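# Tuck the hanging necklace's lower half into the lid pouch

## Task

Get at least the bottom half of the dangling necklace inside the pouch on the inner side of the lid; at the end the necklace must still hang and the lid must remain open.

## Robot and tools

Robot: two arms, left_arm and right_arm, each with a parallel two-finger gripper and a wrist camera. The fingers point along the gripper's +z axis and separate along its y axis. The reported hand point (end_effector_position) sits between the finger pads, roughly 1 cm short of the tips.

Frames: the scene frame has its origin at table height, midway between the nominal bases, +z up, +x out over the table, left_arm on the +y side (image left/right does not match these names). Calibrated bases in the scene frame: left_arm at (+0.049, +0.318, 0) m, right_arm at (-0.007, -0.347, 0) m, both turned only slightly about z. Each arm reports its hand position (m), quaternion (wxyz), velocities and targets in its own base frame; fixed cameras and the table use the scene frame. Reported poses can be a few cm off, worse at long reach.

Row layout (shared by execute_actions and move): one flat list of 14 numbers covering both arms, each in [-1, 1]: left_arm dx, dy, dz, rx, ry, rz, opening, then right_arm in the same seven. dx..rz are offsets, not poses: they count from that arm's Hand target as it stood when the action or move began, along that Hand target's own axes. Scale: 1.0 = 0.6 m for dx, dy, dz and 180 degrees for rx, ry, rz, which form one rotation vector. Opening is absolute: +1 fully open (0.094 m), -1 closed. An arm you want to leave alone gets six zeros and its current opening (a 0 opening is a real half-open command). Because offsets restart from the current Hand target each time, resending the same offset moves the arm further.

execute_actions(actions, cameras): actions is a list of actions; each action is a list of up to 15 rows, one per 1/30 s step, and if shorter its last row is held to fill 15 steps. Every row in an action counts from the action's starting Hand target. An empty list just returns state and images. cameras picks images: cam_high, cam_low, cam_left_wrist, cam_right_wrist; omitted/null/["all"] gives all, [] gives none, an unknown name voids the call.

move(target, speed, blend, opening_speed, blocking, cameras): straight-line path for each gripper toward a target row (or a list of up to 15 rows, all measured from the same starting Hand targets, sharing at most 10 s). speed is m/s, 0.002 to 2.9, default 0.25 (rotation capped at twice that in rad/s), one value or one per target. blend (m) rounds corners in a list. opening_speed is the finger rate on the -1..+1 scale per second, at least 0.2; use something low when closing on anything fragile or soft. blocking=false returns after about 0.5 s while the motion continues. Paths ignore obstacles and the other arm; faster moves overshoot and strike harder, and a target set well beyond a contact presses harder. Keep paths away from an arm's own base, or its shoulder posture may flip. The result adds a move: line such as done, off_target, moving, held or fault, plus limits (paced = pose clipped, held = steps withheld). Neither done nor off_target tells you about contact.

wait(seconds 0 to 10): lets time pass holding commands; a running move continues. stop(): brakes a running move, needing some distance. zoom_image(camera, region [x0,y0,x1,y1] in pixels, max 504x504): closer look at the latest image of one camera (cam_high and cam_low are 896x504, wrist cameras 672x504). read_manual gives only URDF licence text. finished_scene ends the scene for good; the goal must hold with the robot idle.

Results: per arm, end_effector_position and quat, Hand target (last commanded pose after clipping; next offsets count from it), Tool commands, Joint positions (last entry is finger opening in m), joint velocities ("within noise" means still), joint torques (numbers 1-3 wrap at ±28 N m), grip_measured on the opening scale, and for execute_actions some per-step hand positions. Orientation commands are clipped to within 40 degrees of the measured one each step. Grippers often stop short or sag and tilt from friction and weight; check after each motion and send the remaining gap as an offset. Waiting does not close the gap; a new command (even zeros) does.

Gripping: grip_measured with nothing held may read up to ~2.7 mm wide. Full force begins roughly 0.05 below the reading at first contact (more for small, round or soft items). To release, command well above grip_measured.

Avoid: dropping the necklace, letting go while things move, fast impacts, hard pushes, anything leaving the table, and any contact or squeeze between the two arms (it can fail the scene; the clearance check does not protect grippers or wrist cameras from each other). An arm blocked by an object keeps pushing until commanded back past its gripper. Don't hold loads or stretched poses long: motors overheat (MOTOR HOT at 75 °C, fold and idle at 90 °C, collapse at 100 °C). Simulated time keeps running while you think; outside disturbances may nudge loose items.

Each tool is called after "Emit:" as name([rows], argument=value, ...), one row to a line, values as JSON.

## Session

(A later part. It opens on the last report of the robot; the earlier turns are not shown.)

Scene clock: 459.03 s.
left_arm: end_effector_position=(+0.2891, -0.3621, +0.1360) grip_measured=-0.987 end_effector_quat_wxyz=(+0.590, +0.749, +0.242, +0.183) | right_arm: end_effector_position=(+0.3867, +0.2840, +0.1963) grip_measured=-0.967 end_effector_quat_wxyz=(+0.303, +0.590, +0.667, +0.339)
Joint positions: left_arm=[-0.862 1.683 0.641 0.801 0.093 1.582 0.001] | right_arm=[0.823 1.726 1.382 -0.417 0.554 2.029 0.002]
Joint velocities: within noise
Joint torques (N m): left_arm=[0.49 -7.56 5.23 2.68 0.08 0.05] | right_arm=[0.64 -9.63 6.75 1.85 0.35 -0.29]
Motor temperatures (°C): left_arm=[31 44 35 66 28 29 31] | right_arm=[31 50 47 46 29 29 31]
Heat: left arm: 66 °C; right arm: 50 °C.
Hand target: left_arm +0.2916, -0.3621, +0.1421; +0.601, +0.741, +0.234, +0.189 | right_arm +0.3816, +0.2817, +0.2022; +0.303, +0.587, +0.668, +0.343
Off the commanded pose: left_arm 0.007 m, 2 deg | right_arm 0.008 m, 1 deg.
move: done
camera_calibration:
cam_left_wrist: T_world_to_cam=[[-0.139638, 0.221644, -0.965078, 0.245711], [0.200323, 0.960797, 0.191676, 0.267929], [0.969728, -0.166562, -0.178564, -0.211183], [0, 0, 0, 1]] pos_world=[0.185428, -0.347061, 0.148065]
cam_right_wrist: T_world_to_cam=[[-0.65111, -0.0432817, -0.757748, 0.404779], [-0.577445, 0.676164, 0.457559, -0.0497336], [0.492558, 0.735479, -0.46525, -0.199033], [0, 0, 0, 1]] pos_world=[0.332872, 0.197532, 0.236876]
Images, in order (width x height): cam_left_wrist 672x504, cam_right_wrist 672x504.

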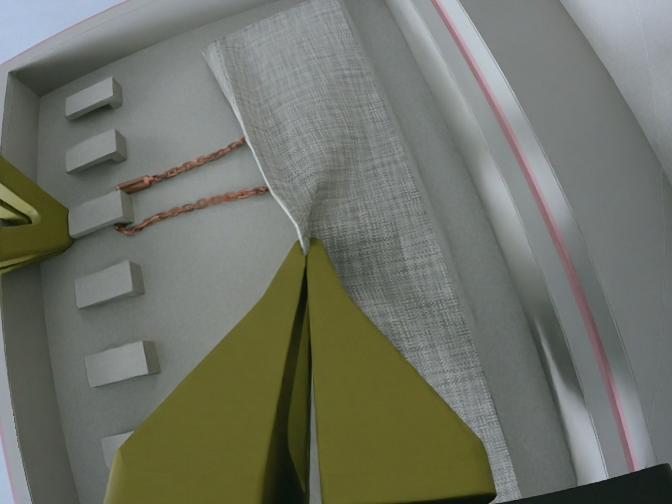

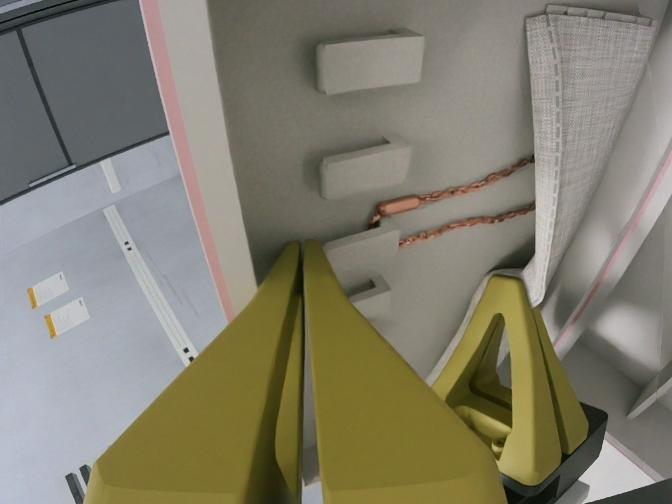

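Emit:
move([
  [0,0,0,0,0,0,-1, 0,0,-0.035,0,0,0,-0.965],
  [0,0,0,0,0,0,-1, 0,0,-0.17,0,0,0,-0.965],
], speed=[0.05,0.15], blend=[0.005,0], cameras=["cam_right_wrist", "cam_left_wrist", "cam_low"])

Emit:
zoom_image(camera="cam_low", region=[440, 230, 570, 330])

Scene clock: 461.23 s.
left_arm: end_effector_position=(+0.2891, -0.3621, +0.1360) grip_measured=-0.987 end_effector_quat_wxyz=(+0.590, +0.749, +0.242, +0.182) | right_arm: end_effector_position=(+0.3023, +0.2761, +0.2586) grip_measured=-0.967 end_effector_quat_wxyz=(+0.303, +0.562, +0.684, +0.352)
Joint positions: left_arm=[-0.862 1.683 0.641 0.801 0.094 1.582 0.001] | right_arm=[0.997 1.487 1.376 -0.683 0.649 2.098 0.002]
Joint velocities: within noise
Joint torques (N m): left_arm=[0.42 -7.38 5.44 2.64 0.07 0.06] | right_arm=[0.51 -6.63 7.68 1.66 0.47 -0.11]
Motor temperatures (°C): left_arm=[31 44 35 67 28 29 31] | right_arm=[31 50 47 46 29 29 31]
Heat: left arm: 67 °C; right arm: 50 °C.
Hand target: left_arm +0.2915, -0.3622, +0.1421; +0.601, +0.741, +0.234, +0.189 | right_arm +0.2992, +0.2713, +0.2615; +0.303, +0.587, +0.668, +0.343
Off the commanded pose: left_arm 0.007 m, 2 deg | right_arm 0.006 m, 4 deg.
joint sent to its limit (right arm) — joint 6 (wrist roll), upper limit. The joint targets are off in orientation, not in position.
move: off_target (right_arm)
camera_calibration:
cam_left_wrist: T_world_to_cam=[[-0.139669, 0.221705, -0.965059, 0.245735], [0.200649, 0.96073, 0.191671, 0.267846], [0.969656, -0.166868, -0.178669, -0.21126], [0, 0, 0, 1]] pos_world=[0.185428, -0.347061, 0.148065]
cam_right_wrist: T_world_to_cam=[[-0.62783, -0.0932648, -0.772743, 0.40733], [-0.631727, 0.641031, 0.43589, -0.0898926], [0.454699, 0.761827, -0.461376, -0.119415], [0, 0, 0, 1]] pos_world=[0.253244, 0.186587, 0.298849]
Images, in order (width x height): cam_low 896x504, cam_left_wrist 672x504, cam_right_wrist 672x504.

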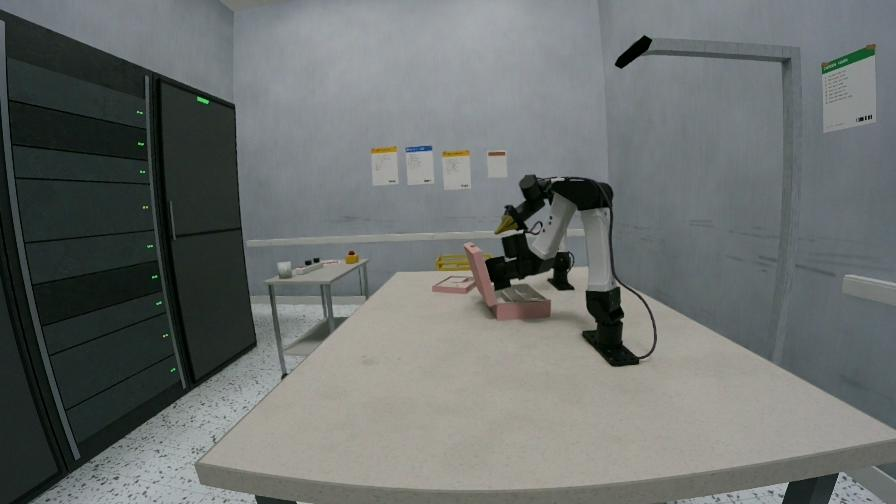

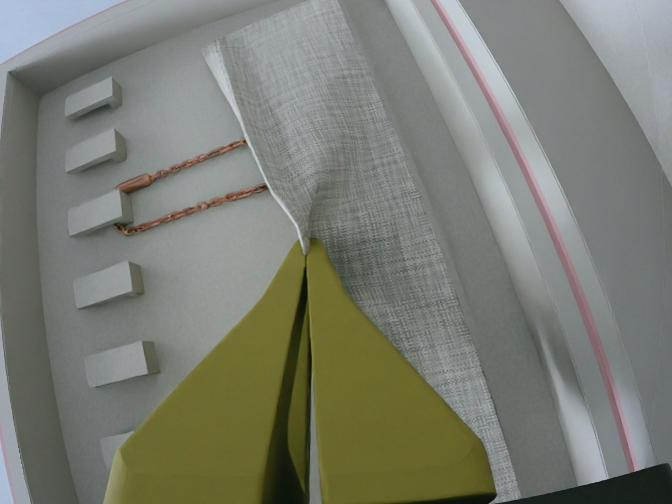

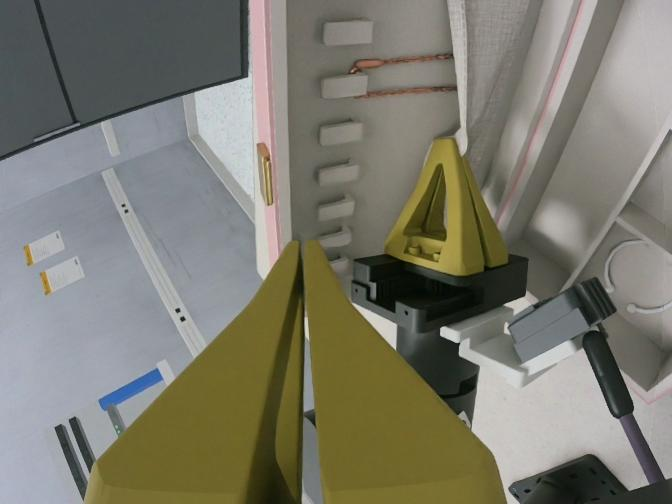

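Scaled by 3.877.

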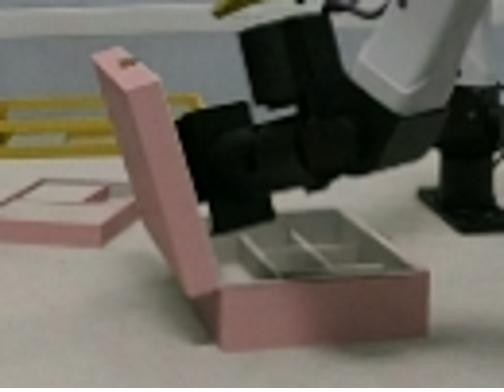

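Emit:
move(target=[0,0,0,0,0,0,-0.85, 0,0,0,0,0,0,-0.965], speed=0.03, opening_speed=0.2, cameras=["cam_right_wrist", "cam_left_wrist"])

Emit:
zoom_image(camera="cam_right_wrist", region=[300, 0, 560, 200])

Scene clock: 463.53 s.
left_arm: end_effector_position=(+0.2896, -0.3630, +0.1404) grip_measured=-0.852 end_effector_quat_wxyz=(+0.597, +0.744, +0.239, +0.185) | right_arm: end_effector_position=(+0.3023, +0.2758, +0.2585) grip_measured=-0.967 end_effector_quat_wxyz=(+0.304, +0.562, +0.684, +0.352)
Joint positions: left_arm=[-0.862 1.683 0.641 0.819 0.095 1.582 0.007] | right_arm=[0.997 1.487 1.376 -0.684 0.649 2.098 0.002]
Joint velocities: within noise
Joint torques (N m): left_arm=[0.44 -7.47 5.26 2.48 0.11 0.06] | right_arm=[0.5 -6.61 7.72 1.63 0.48 -0.12]
Motor temperatures (°C): left_arm=[31 44 35 66 28 29 31] | right_arm=[31 50 47 45 29 29 31]
Heat: left arm: 66 °C; right arm: 50 °C.
Hand target: left_arm +0.2915, -0.3622, +0.1421; +0.601, +0.741, +0.234, +0.189 | right_arm +0.2992, +0.2713, +0.2615; +0.303, +0.587, +0.668, +0.343
Off the commanded pose: left_arm 0.003 m, 1 deg | right_arm 0.006 m, 4 deg.
joint sent to its limit (right arm) — joint 6 (wrist roll), upper limit. The joint targets are off in orientation, not in position.
move: off_target (right_arm)
camera_calibration:
cam_left_wrist: T_world_to_cam=[[-0.127738, 0.208457, -0.969654, 0.24267], [0.199585, 0.963066, 0.180748, 0.270365], [0.971519, -0.17044, -0.164625, -0.214825], [0, 0, 0, 1]] pos_world=[0.185744, -0.34758, 0.151072]
cam_right_wrist: T_world_to_cam=[[-0.628001, -0.0935436, -0.77257, 0.407226], [-0.631217, 0.64188, 0.435379, -0.0899887], [0.45517, 0.761078, -0.462148, -0.119089], [0, 0, 0, 1]] pos_world=[0.253142, 0.186491, 0.298753]
Images, in order (width x height): cam_left_wrist 672x504, cam_right_wrist 672x504.

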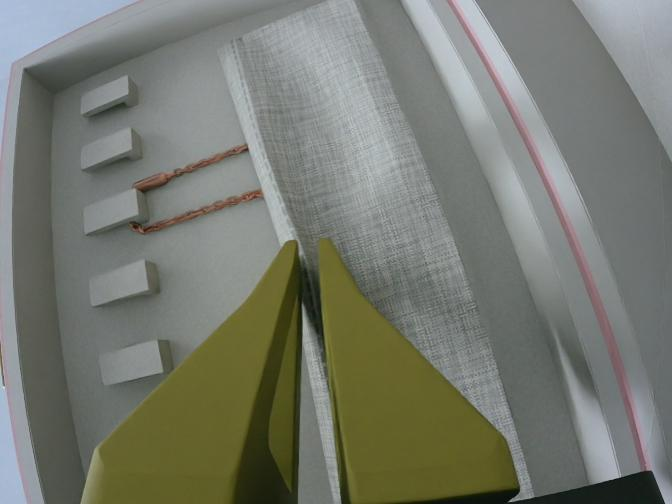

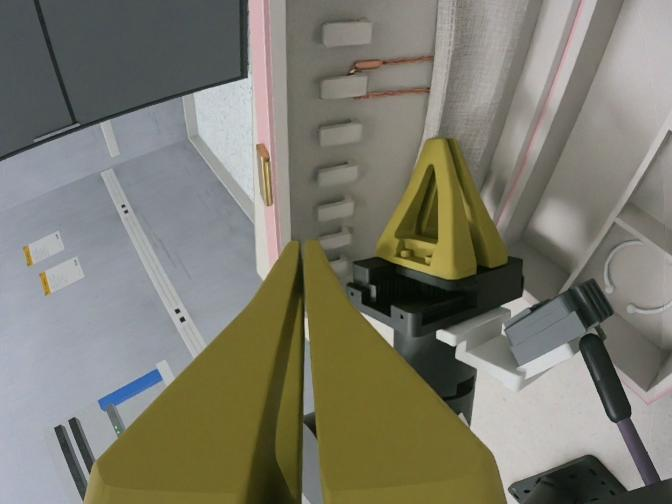

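Scaled by 1.938 from the camera's 672x504 image, which has a finer 960x720 frame.

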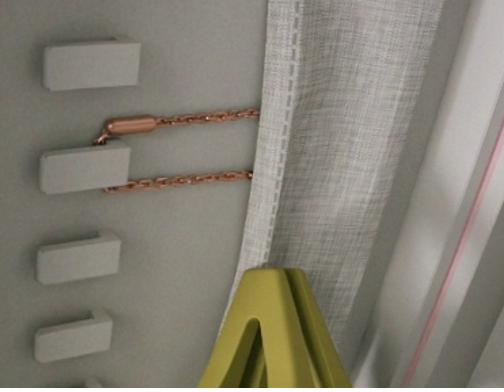

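Emit:
zoom_image(camera="cam_left_wrist", region=[220, 180, 420, 330])

Emit:
zoom_image(camera="cam_right_wrist", region=[390, 60, 520, 190])

Scaled by 2.520 from the camera's 672x504 image, which has a finer 960x720 frame.

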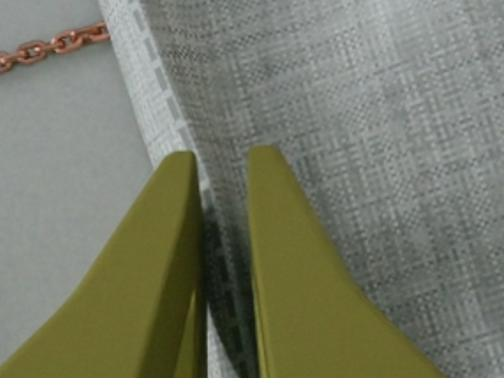

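Scaled by 3.877 from the camera's 672x504 image, which has a finer 960x720 frame.

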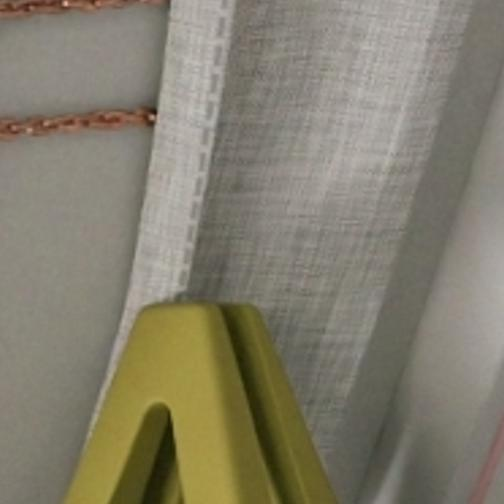

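Emit:
move(target=[0,0,-0.025,0,0,0,-0.85, 0,0,0,0,0,0,-0.965], speed=0.03, cameras=["cam_right_wrist", "cam_left_wrist"])

Emit:
zoom_image(camera="cam_right_wrist", region=[300, 0, 560, 200])

Scene clock: 464.90 s.
left_arm: end_effector_position=(+0.2829, -0.3532, +0.1328) grip_measured=-0.852 end_effector_quat_wxyz=(+0.590, +0.749, +0.241, +0.182) | right_arm: end_effector_position=(+0.3023, +0.2758, +0.2585) grip_measured=-0.967 end_effector_quat_wxyz=(+0.304, +0.562, +0.684, +0.352)
Joint positions: left_arm=[-0.858 1.658 0.594 0.823 0.099 1.583 0.007] | right_arm=[0.997 1.487 1.376 -0.684 0.649 2.098 0.002]
Joint velocities: within noise
Joint torques (N m): left_arm=[0.32 -10.29 4.75 2.34 0.08 0.11] | right_arm=[0.51 -6.61 7.72 1.63 0.48 -0.12]
Motor temperatures (°C): left_arm=[31 44 35 66 28 29 31] | right_arm=[31 50 47 45 29 29 31]
Heat: left arm: 66 °C; right arm: 50 °C.
Hand target: left_arm +0.2830, -0.3502, +0.1452; +0.601, +0.741, +0.233, +0.189 | right_arm +0.2992, +0.2713, +0.2616; +0.303, +0.587, +0.668, +0.343
Off the commanded pose: left_arm 0.013 m, 2 deg | right_arm 0.006 m, 4 deg.
joint sent to its limit (right arm) — joint 6 (wrist roll), upper limit. The joint targets are off in orientation, not in position.
move: off_target (left_arm, right_arm)
camera_calibration:
cam_left_wrist: T_world_to_cam=[[-0.139411, 0.22212, -0.965001, 0.239947], [0.201988, 0.960407, 0.191882, 0.260564], [0.969415, -0.168168, -0.178757, -0.204669], [0, 0, 0, 1]] pos_world=[0.17923, -0.337963, 0.144965]
cam_right_wrist: T_world_to_cam=[[-0.628001, -0.0935436, -0.77257, 0.407226], [-0.631217, 0.64188, 0.435379, -0.0899887], [0.45517, 0.761078, -0.462148, -0.119089], [0, 0, 0, 1]] pos_world=[0.253142, 0.186491, 0.298753]
Images, in order (width x height): cam_left_wrist 672x504, cam_right_wrist 672x504.

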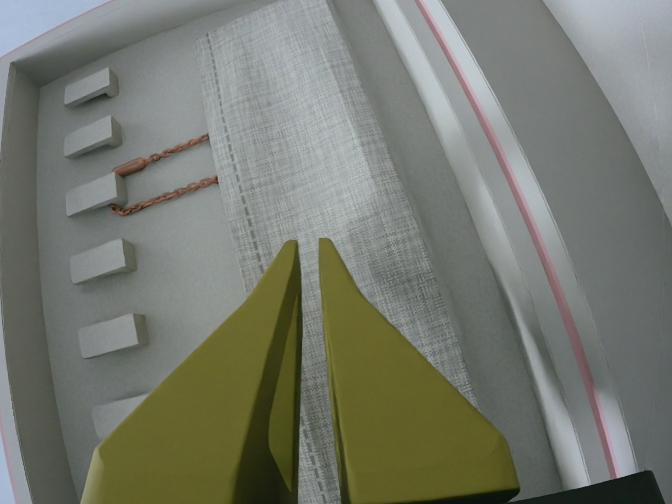

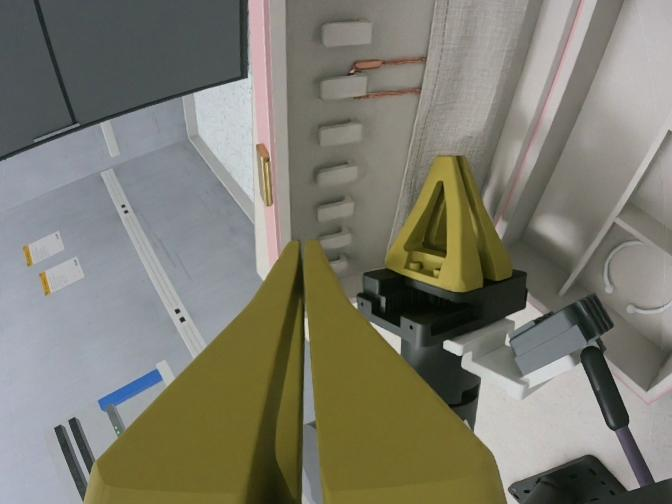

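Scaled by 1.938 from the camera's 672x504 image, which has a finer 960x720 frame.

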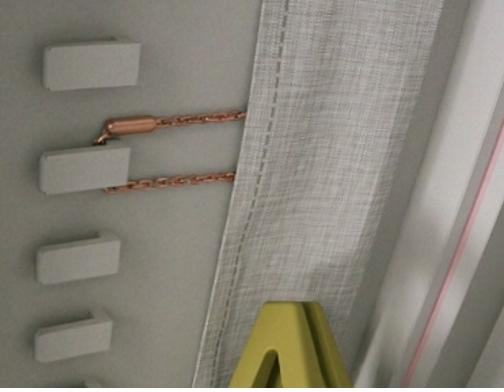

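Emit:
move(target=[0, 0, -0.08, 0, 0, 0, -0.85, 0, 0, 0, 0, 0, 0, -0.965], speed=0.08, cameras=["cam_right_wrist", "cam_left_wrist", "cam_low"])

Scene clock: 466.63 s.
left_arm: end_effector_position=(+0.2566, -0.3148, +0.1495) grip_measured=-0.852 end_effector_quat_wxyz=(+0.596, +0.744, +0.239, +0.184) | right_arm: end_effector_position=(+0.3023, +0.2758, +0.2585) grip_measured=-0.967 end_effector_quat_wxyz=(+0.304, +0.562, +0.684, +0.352)
Joint positions: left_arm=[-0.836 1.423 0.441 0.757 0.121 1.587 0.007] | right_arm=[0.997 1.487 1.376 -0.684 0.649 2.098 0.002]
Joint velocities: within noise
Joint torques (N m): left_arm=[0.5 -7.56 4.97 2.23 0.08 0.03] | right_arm=[0.53 -6.63 7.69 1.63 0.48 -0.12]
Motor temperatures (°C): left_arm=[31 44 35 66 28 29 31] | right_arm=[31 50 47 45 29 29 31]
Heat: left arm: 66 °C; right arm: 50 °C.
Hand target: left_arm +0.2562, -0.3117, +0.1551; +0.601, +0.741, +0.234, +0.189 | right_arm +0.2992, +0.2713, +0.2616; +0.303, +0.587, +0.668, +0.343
Off the commanded pose: left_arm 0.006 m, 1 deg | right_arm 0.006 m, 4 deg.
joint sent to its limit (right arm) — joint 6 (wrist roll), upper limit. The joint targets are off in orientation, not in position.
move: off_target (right_arm)
camera_calibration:
cam_left_wrist: T_world_to_cam=[[-0.129284, 0.209229, -0.969283, 0.237843], [0.200034, 0.962894, 0.181169, 0.228643], [0.971222, -0.170467, -0.16634, -0.172803], [0, 0, 0, 1]] pos_world=[0.152842, -0.29938, 0.16037]
cam_right_wrist: T_world_to_cam=[[-0.628001, -0.0935436, -0.77257, 0.407226], [-0.631217, 0.64188, 0.435379, -0.0899887], [0.45517, 0.761078, -0.462148, -0.119089], [0, 0, 0, 1]] pos_world=[0.253142, 0.186491, 0.298753]
Images, in order (width x height): cam_low 896x504, cam_left_wrist 672x504, cam_right_wrist 672x504.

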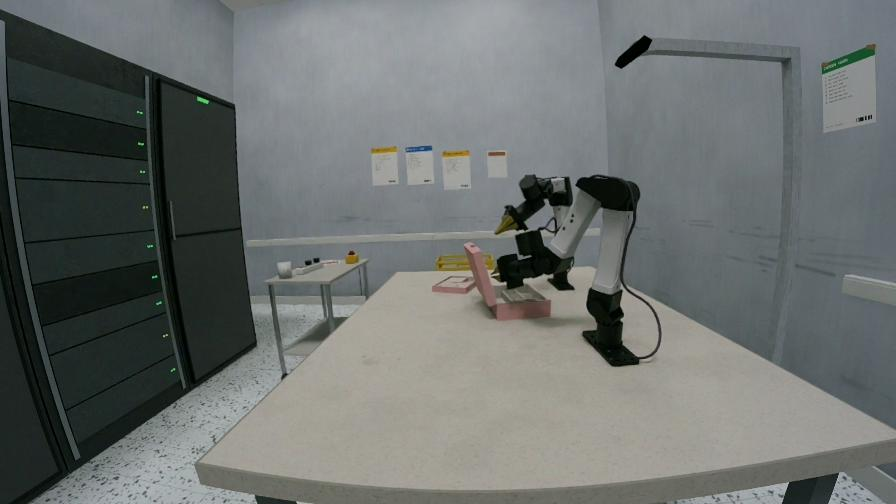

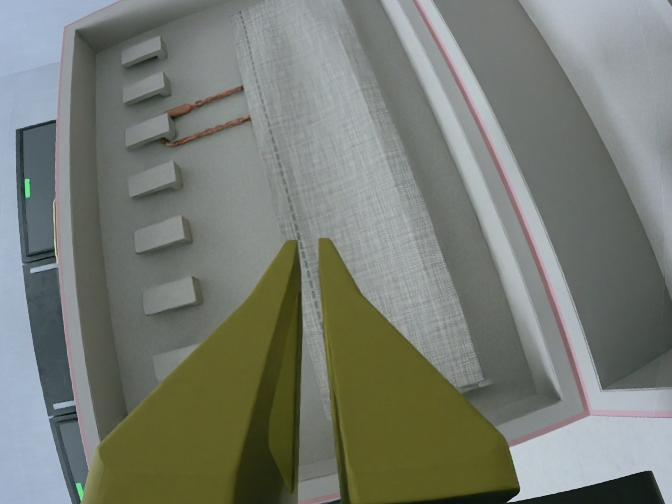

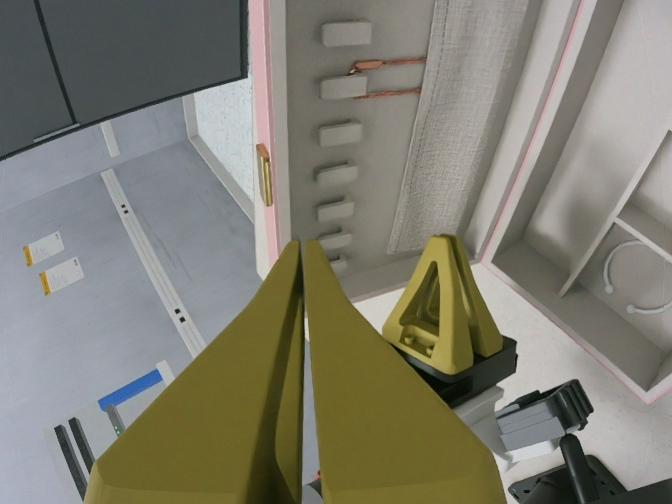

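Emit:
zoom_image(camera="cam_left_wrist", region=[60, 0, 420, 270])

Emit:
zoom_image(camera="cam_right_wrist", region=[250, 0, 570, 270])

Emit:
zoom_image(camera="cam_low", region=[400, 220, 600, 340])

Scaled by 1.400 from the camera's 672x504 image, which has a finer 960x720 frame.

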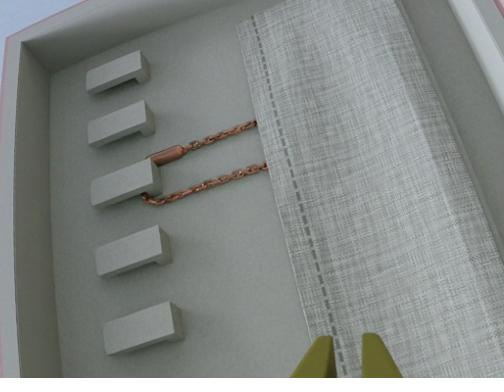

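Scaled by 1.575 from the camera's 672x504 image, which has a finer 960x720 frame.

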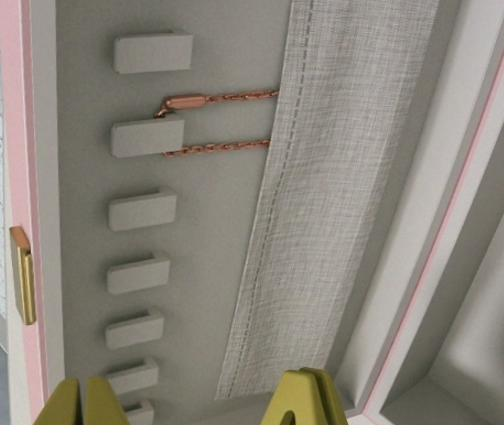

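Scaled by 2.520.

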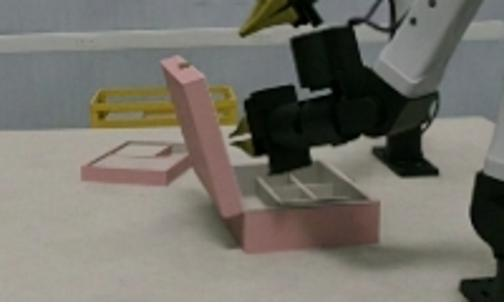

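Emit:
move(target=[0, 0.02, -0.12, 0, 0, 0, -0.85, 0, 0, 0, 0, 0, 0, -0.965], speed=0.1)

Scene clock: 468.77 s.
left_arm: end_effector_position=(+0.2173, -0.2578, +0.1807) grip_measured=-0.852 end_effector_quat_wxyz=(+0.599, +0.741, +0.238, +0.186) | right_arm: end_effector_position=(+0.3023, +0.2758, +0.2585) grip_measured=-0.967 end_effector_quat_wxyz=(+0.304, +0.562, +0.684, +0.352)
Joint positions: left_arm=[-0.782 0.938 0.319 0.402 0.173 1.599 0.007] | right_arm=[0.997 1.487 1.376 -0.684 0.649 2.098 0.002]
Joint velocities: within noise
Joint torques (N m): left_arm=[0.27 -3.21 6.48 2.24 0.12 0.1] | right_arm=[0.5 -6.61 7.69 1.63 0.48 -0.12]
Motor temperatures (°C): left_arm=[31 44 35 65 28 29 30] | right_arm=[31 49 47 45 29 29 31]
Heat: left arm: 65 °C; right arm: 49 °C.
Hand target: left_arm +0.2172, -0.2560, +0.1818; +0.601, +0.741, +0.233, +0.189 | right_arm +0.2992, +0.2713, +0.2616; +0.303, +0.587, +0.668, +0.343
Off the commanded pose: left_arm 0.002 m, 1 deg | right_arm 0.006 m, 4 deg.
joint sent to its limit (right arm) — joint 6 (wrist roll), upper limit. The joint targets are off in orientation, not in position.
move: off_target (right_arm)
camera_calibration:
cam_left_wrist: T_world_to_cam=[[-0.123136, 0.202197, -0.971573, 0.24831], [0.198994, 0.96417, 0.175436, 0.177563], [0.972234, -0.171735, -0.15896, -0.121584], [0, 0, 0, 1]] pos_world=[0.11345, -0.242289, 0.190773]
cam_right_wrist: T_world_to_cam=[[-0.628001, -0.0935436, -0.77257, 0.407226], [-0.631217, 0.64188, 0.435379, -0.0899887], [0.45517, 0.761078, -0.462148, -0.119089], [0, 0, 0, 1]] pos_world=[0.253142, 0.186491, 0.298753]

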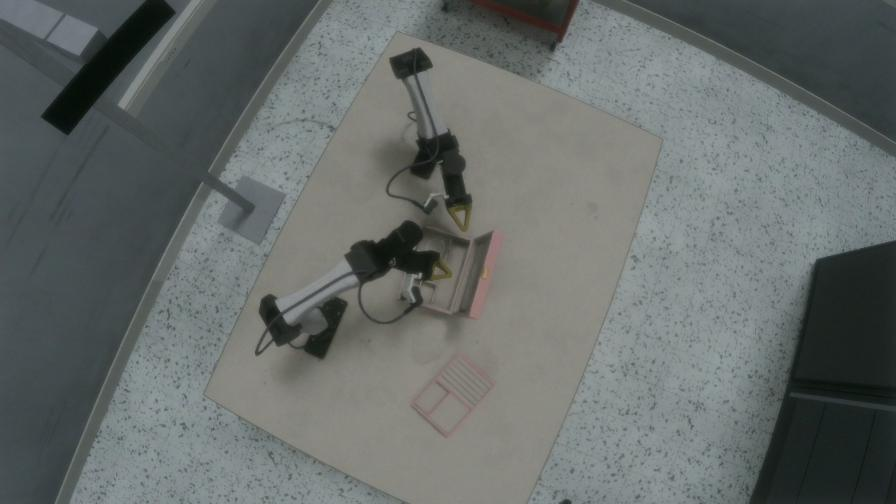

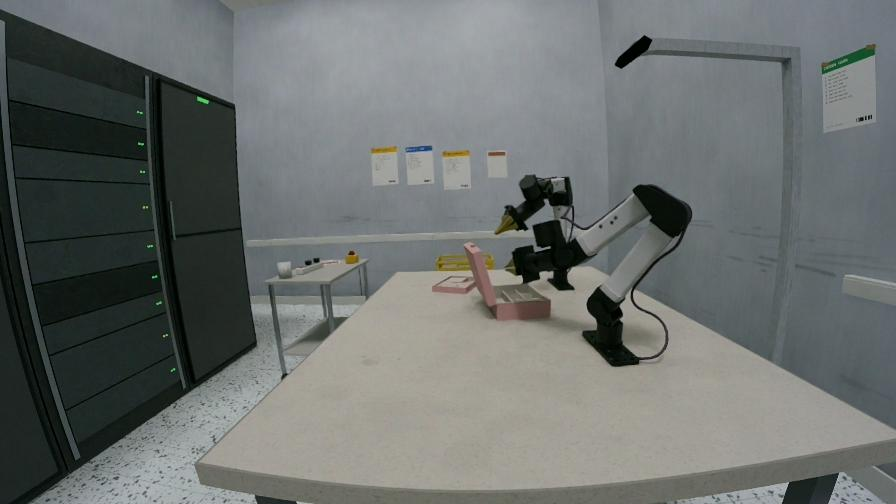

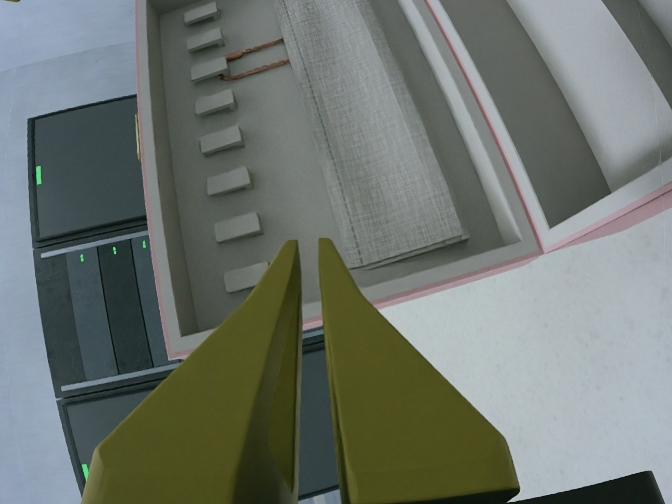

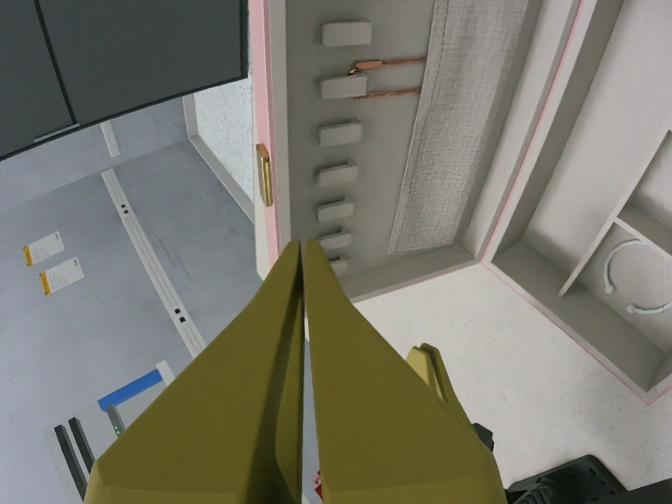

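Emit:
zoom_image(camera="cam_left_wrist", region=[130, 0, 560, 330])

Emit:
zoom_image(camera="cam_right_wrist", region=[290, 0, 560, 280])

Emit:
zoom_image(camera="cam_high", region=[380, 200, 540, 340])

Scaled by 1.172 from the camera's 672x504 image, which has a finer 960x720 frame.

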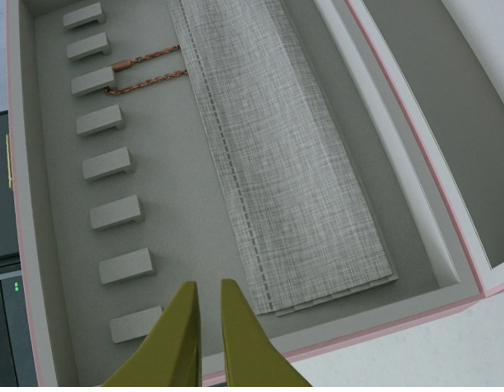

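Scaled by 1.800 from the camera's 672x504 image, which has a finer 960x720 frame.

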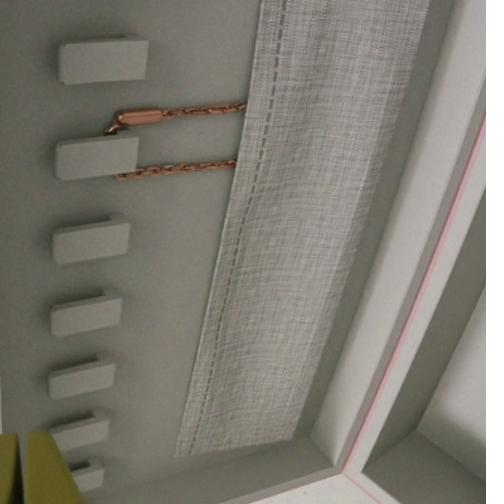

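Scaled by 3.150.

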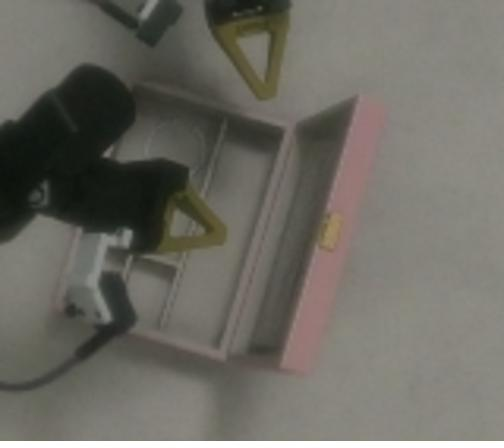

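Emit:
finished_scene()

The scene is finished: the task was done.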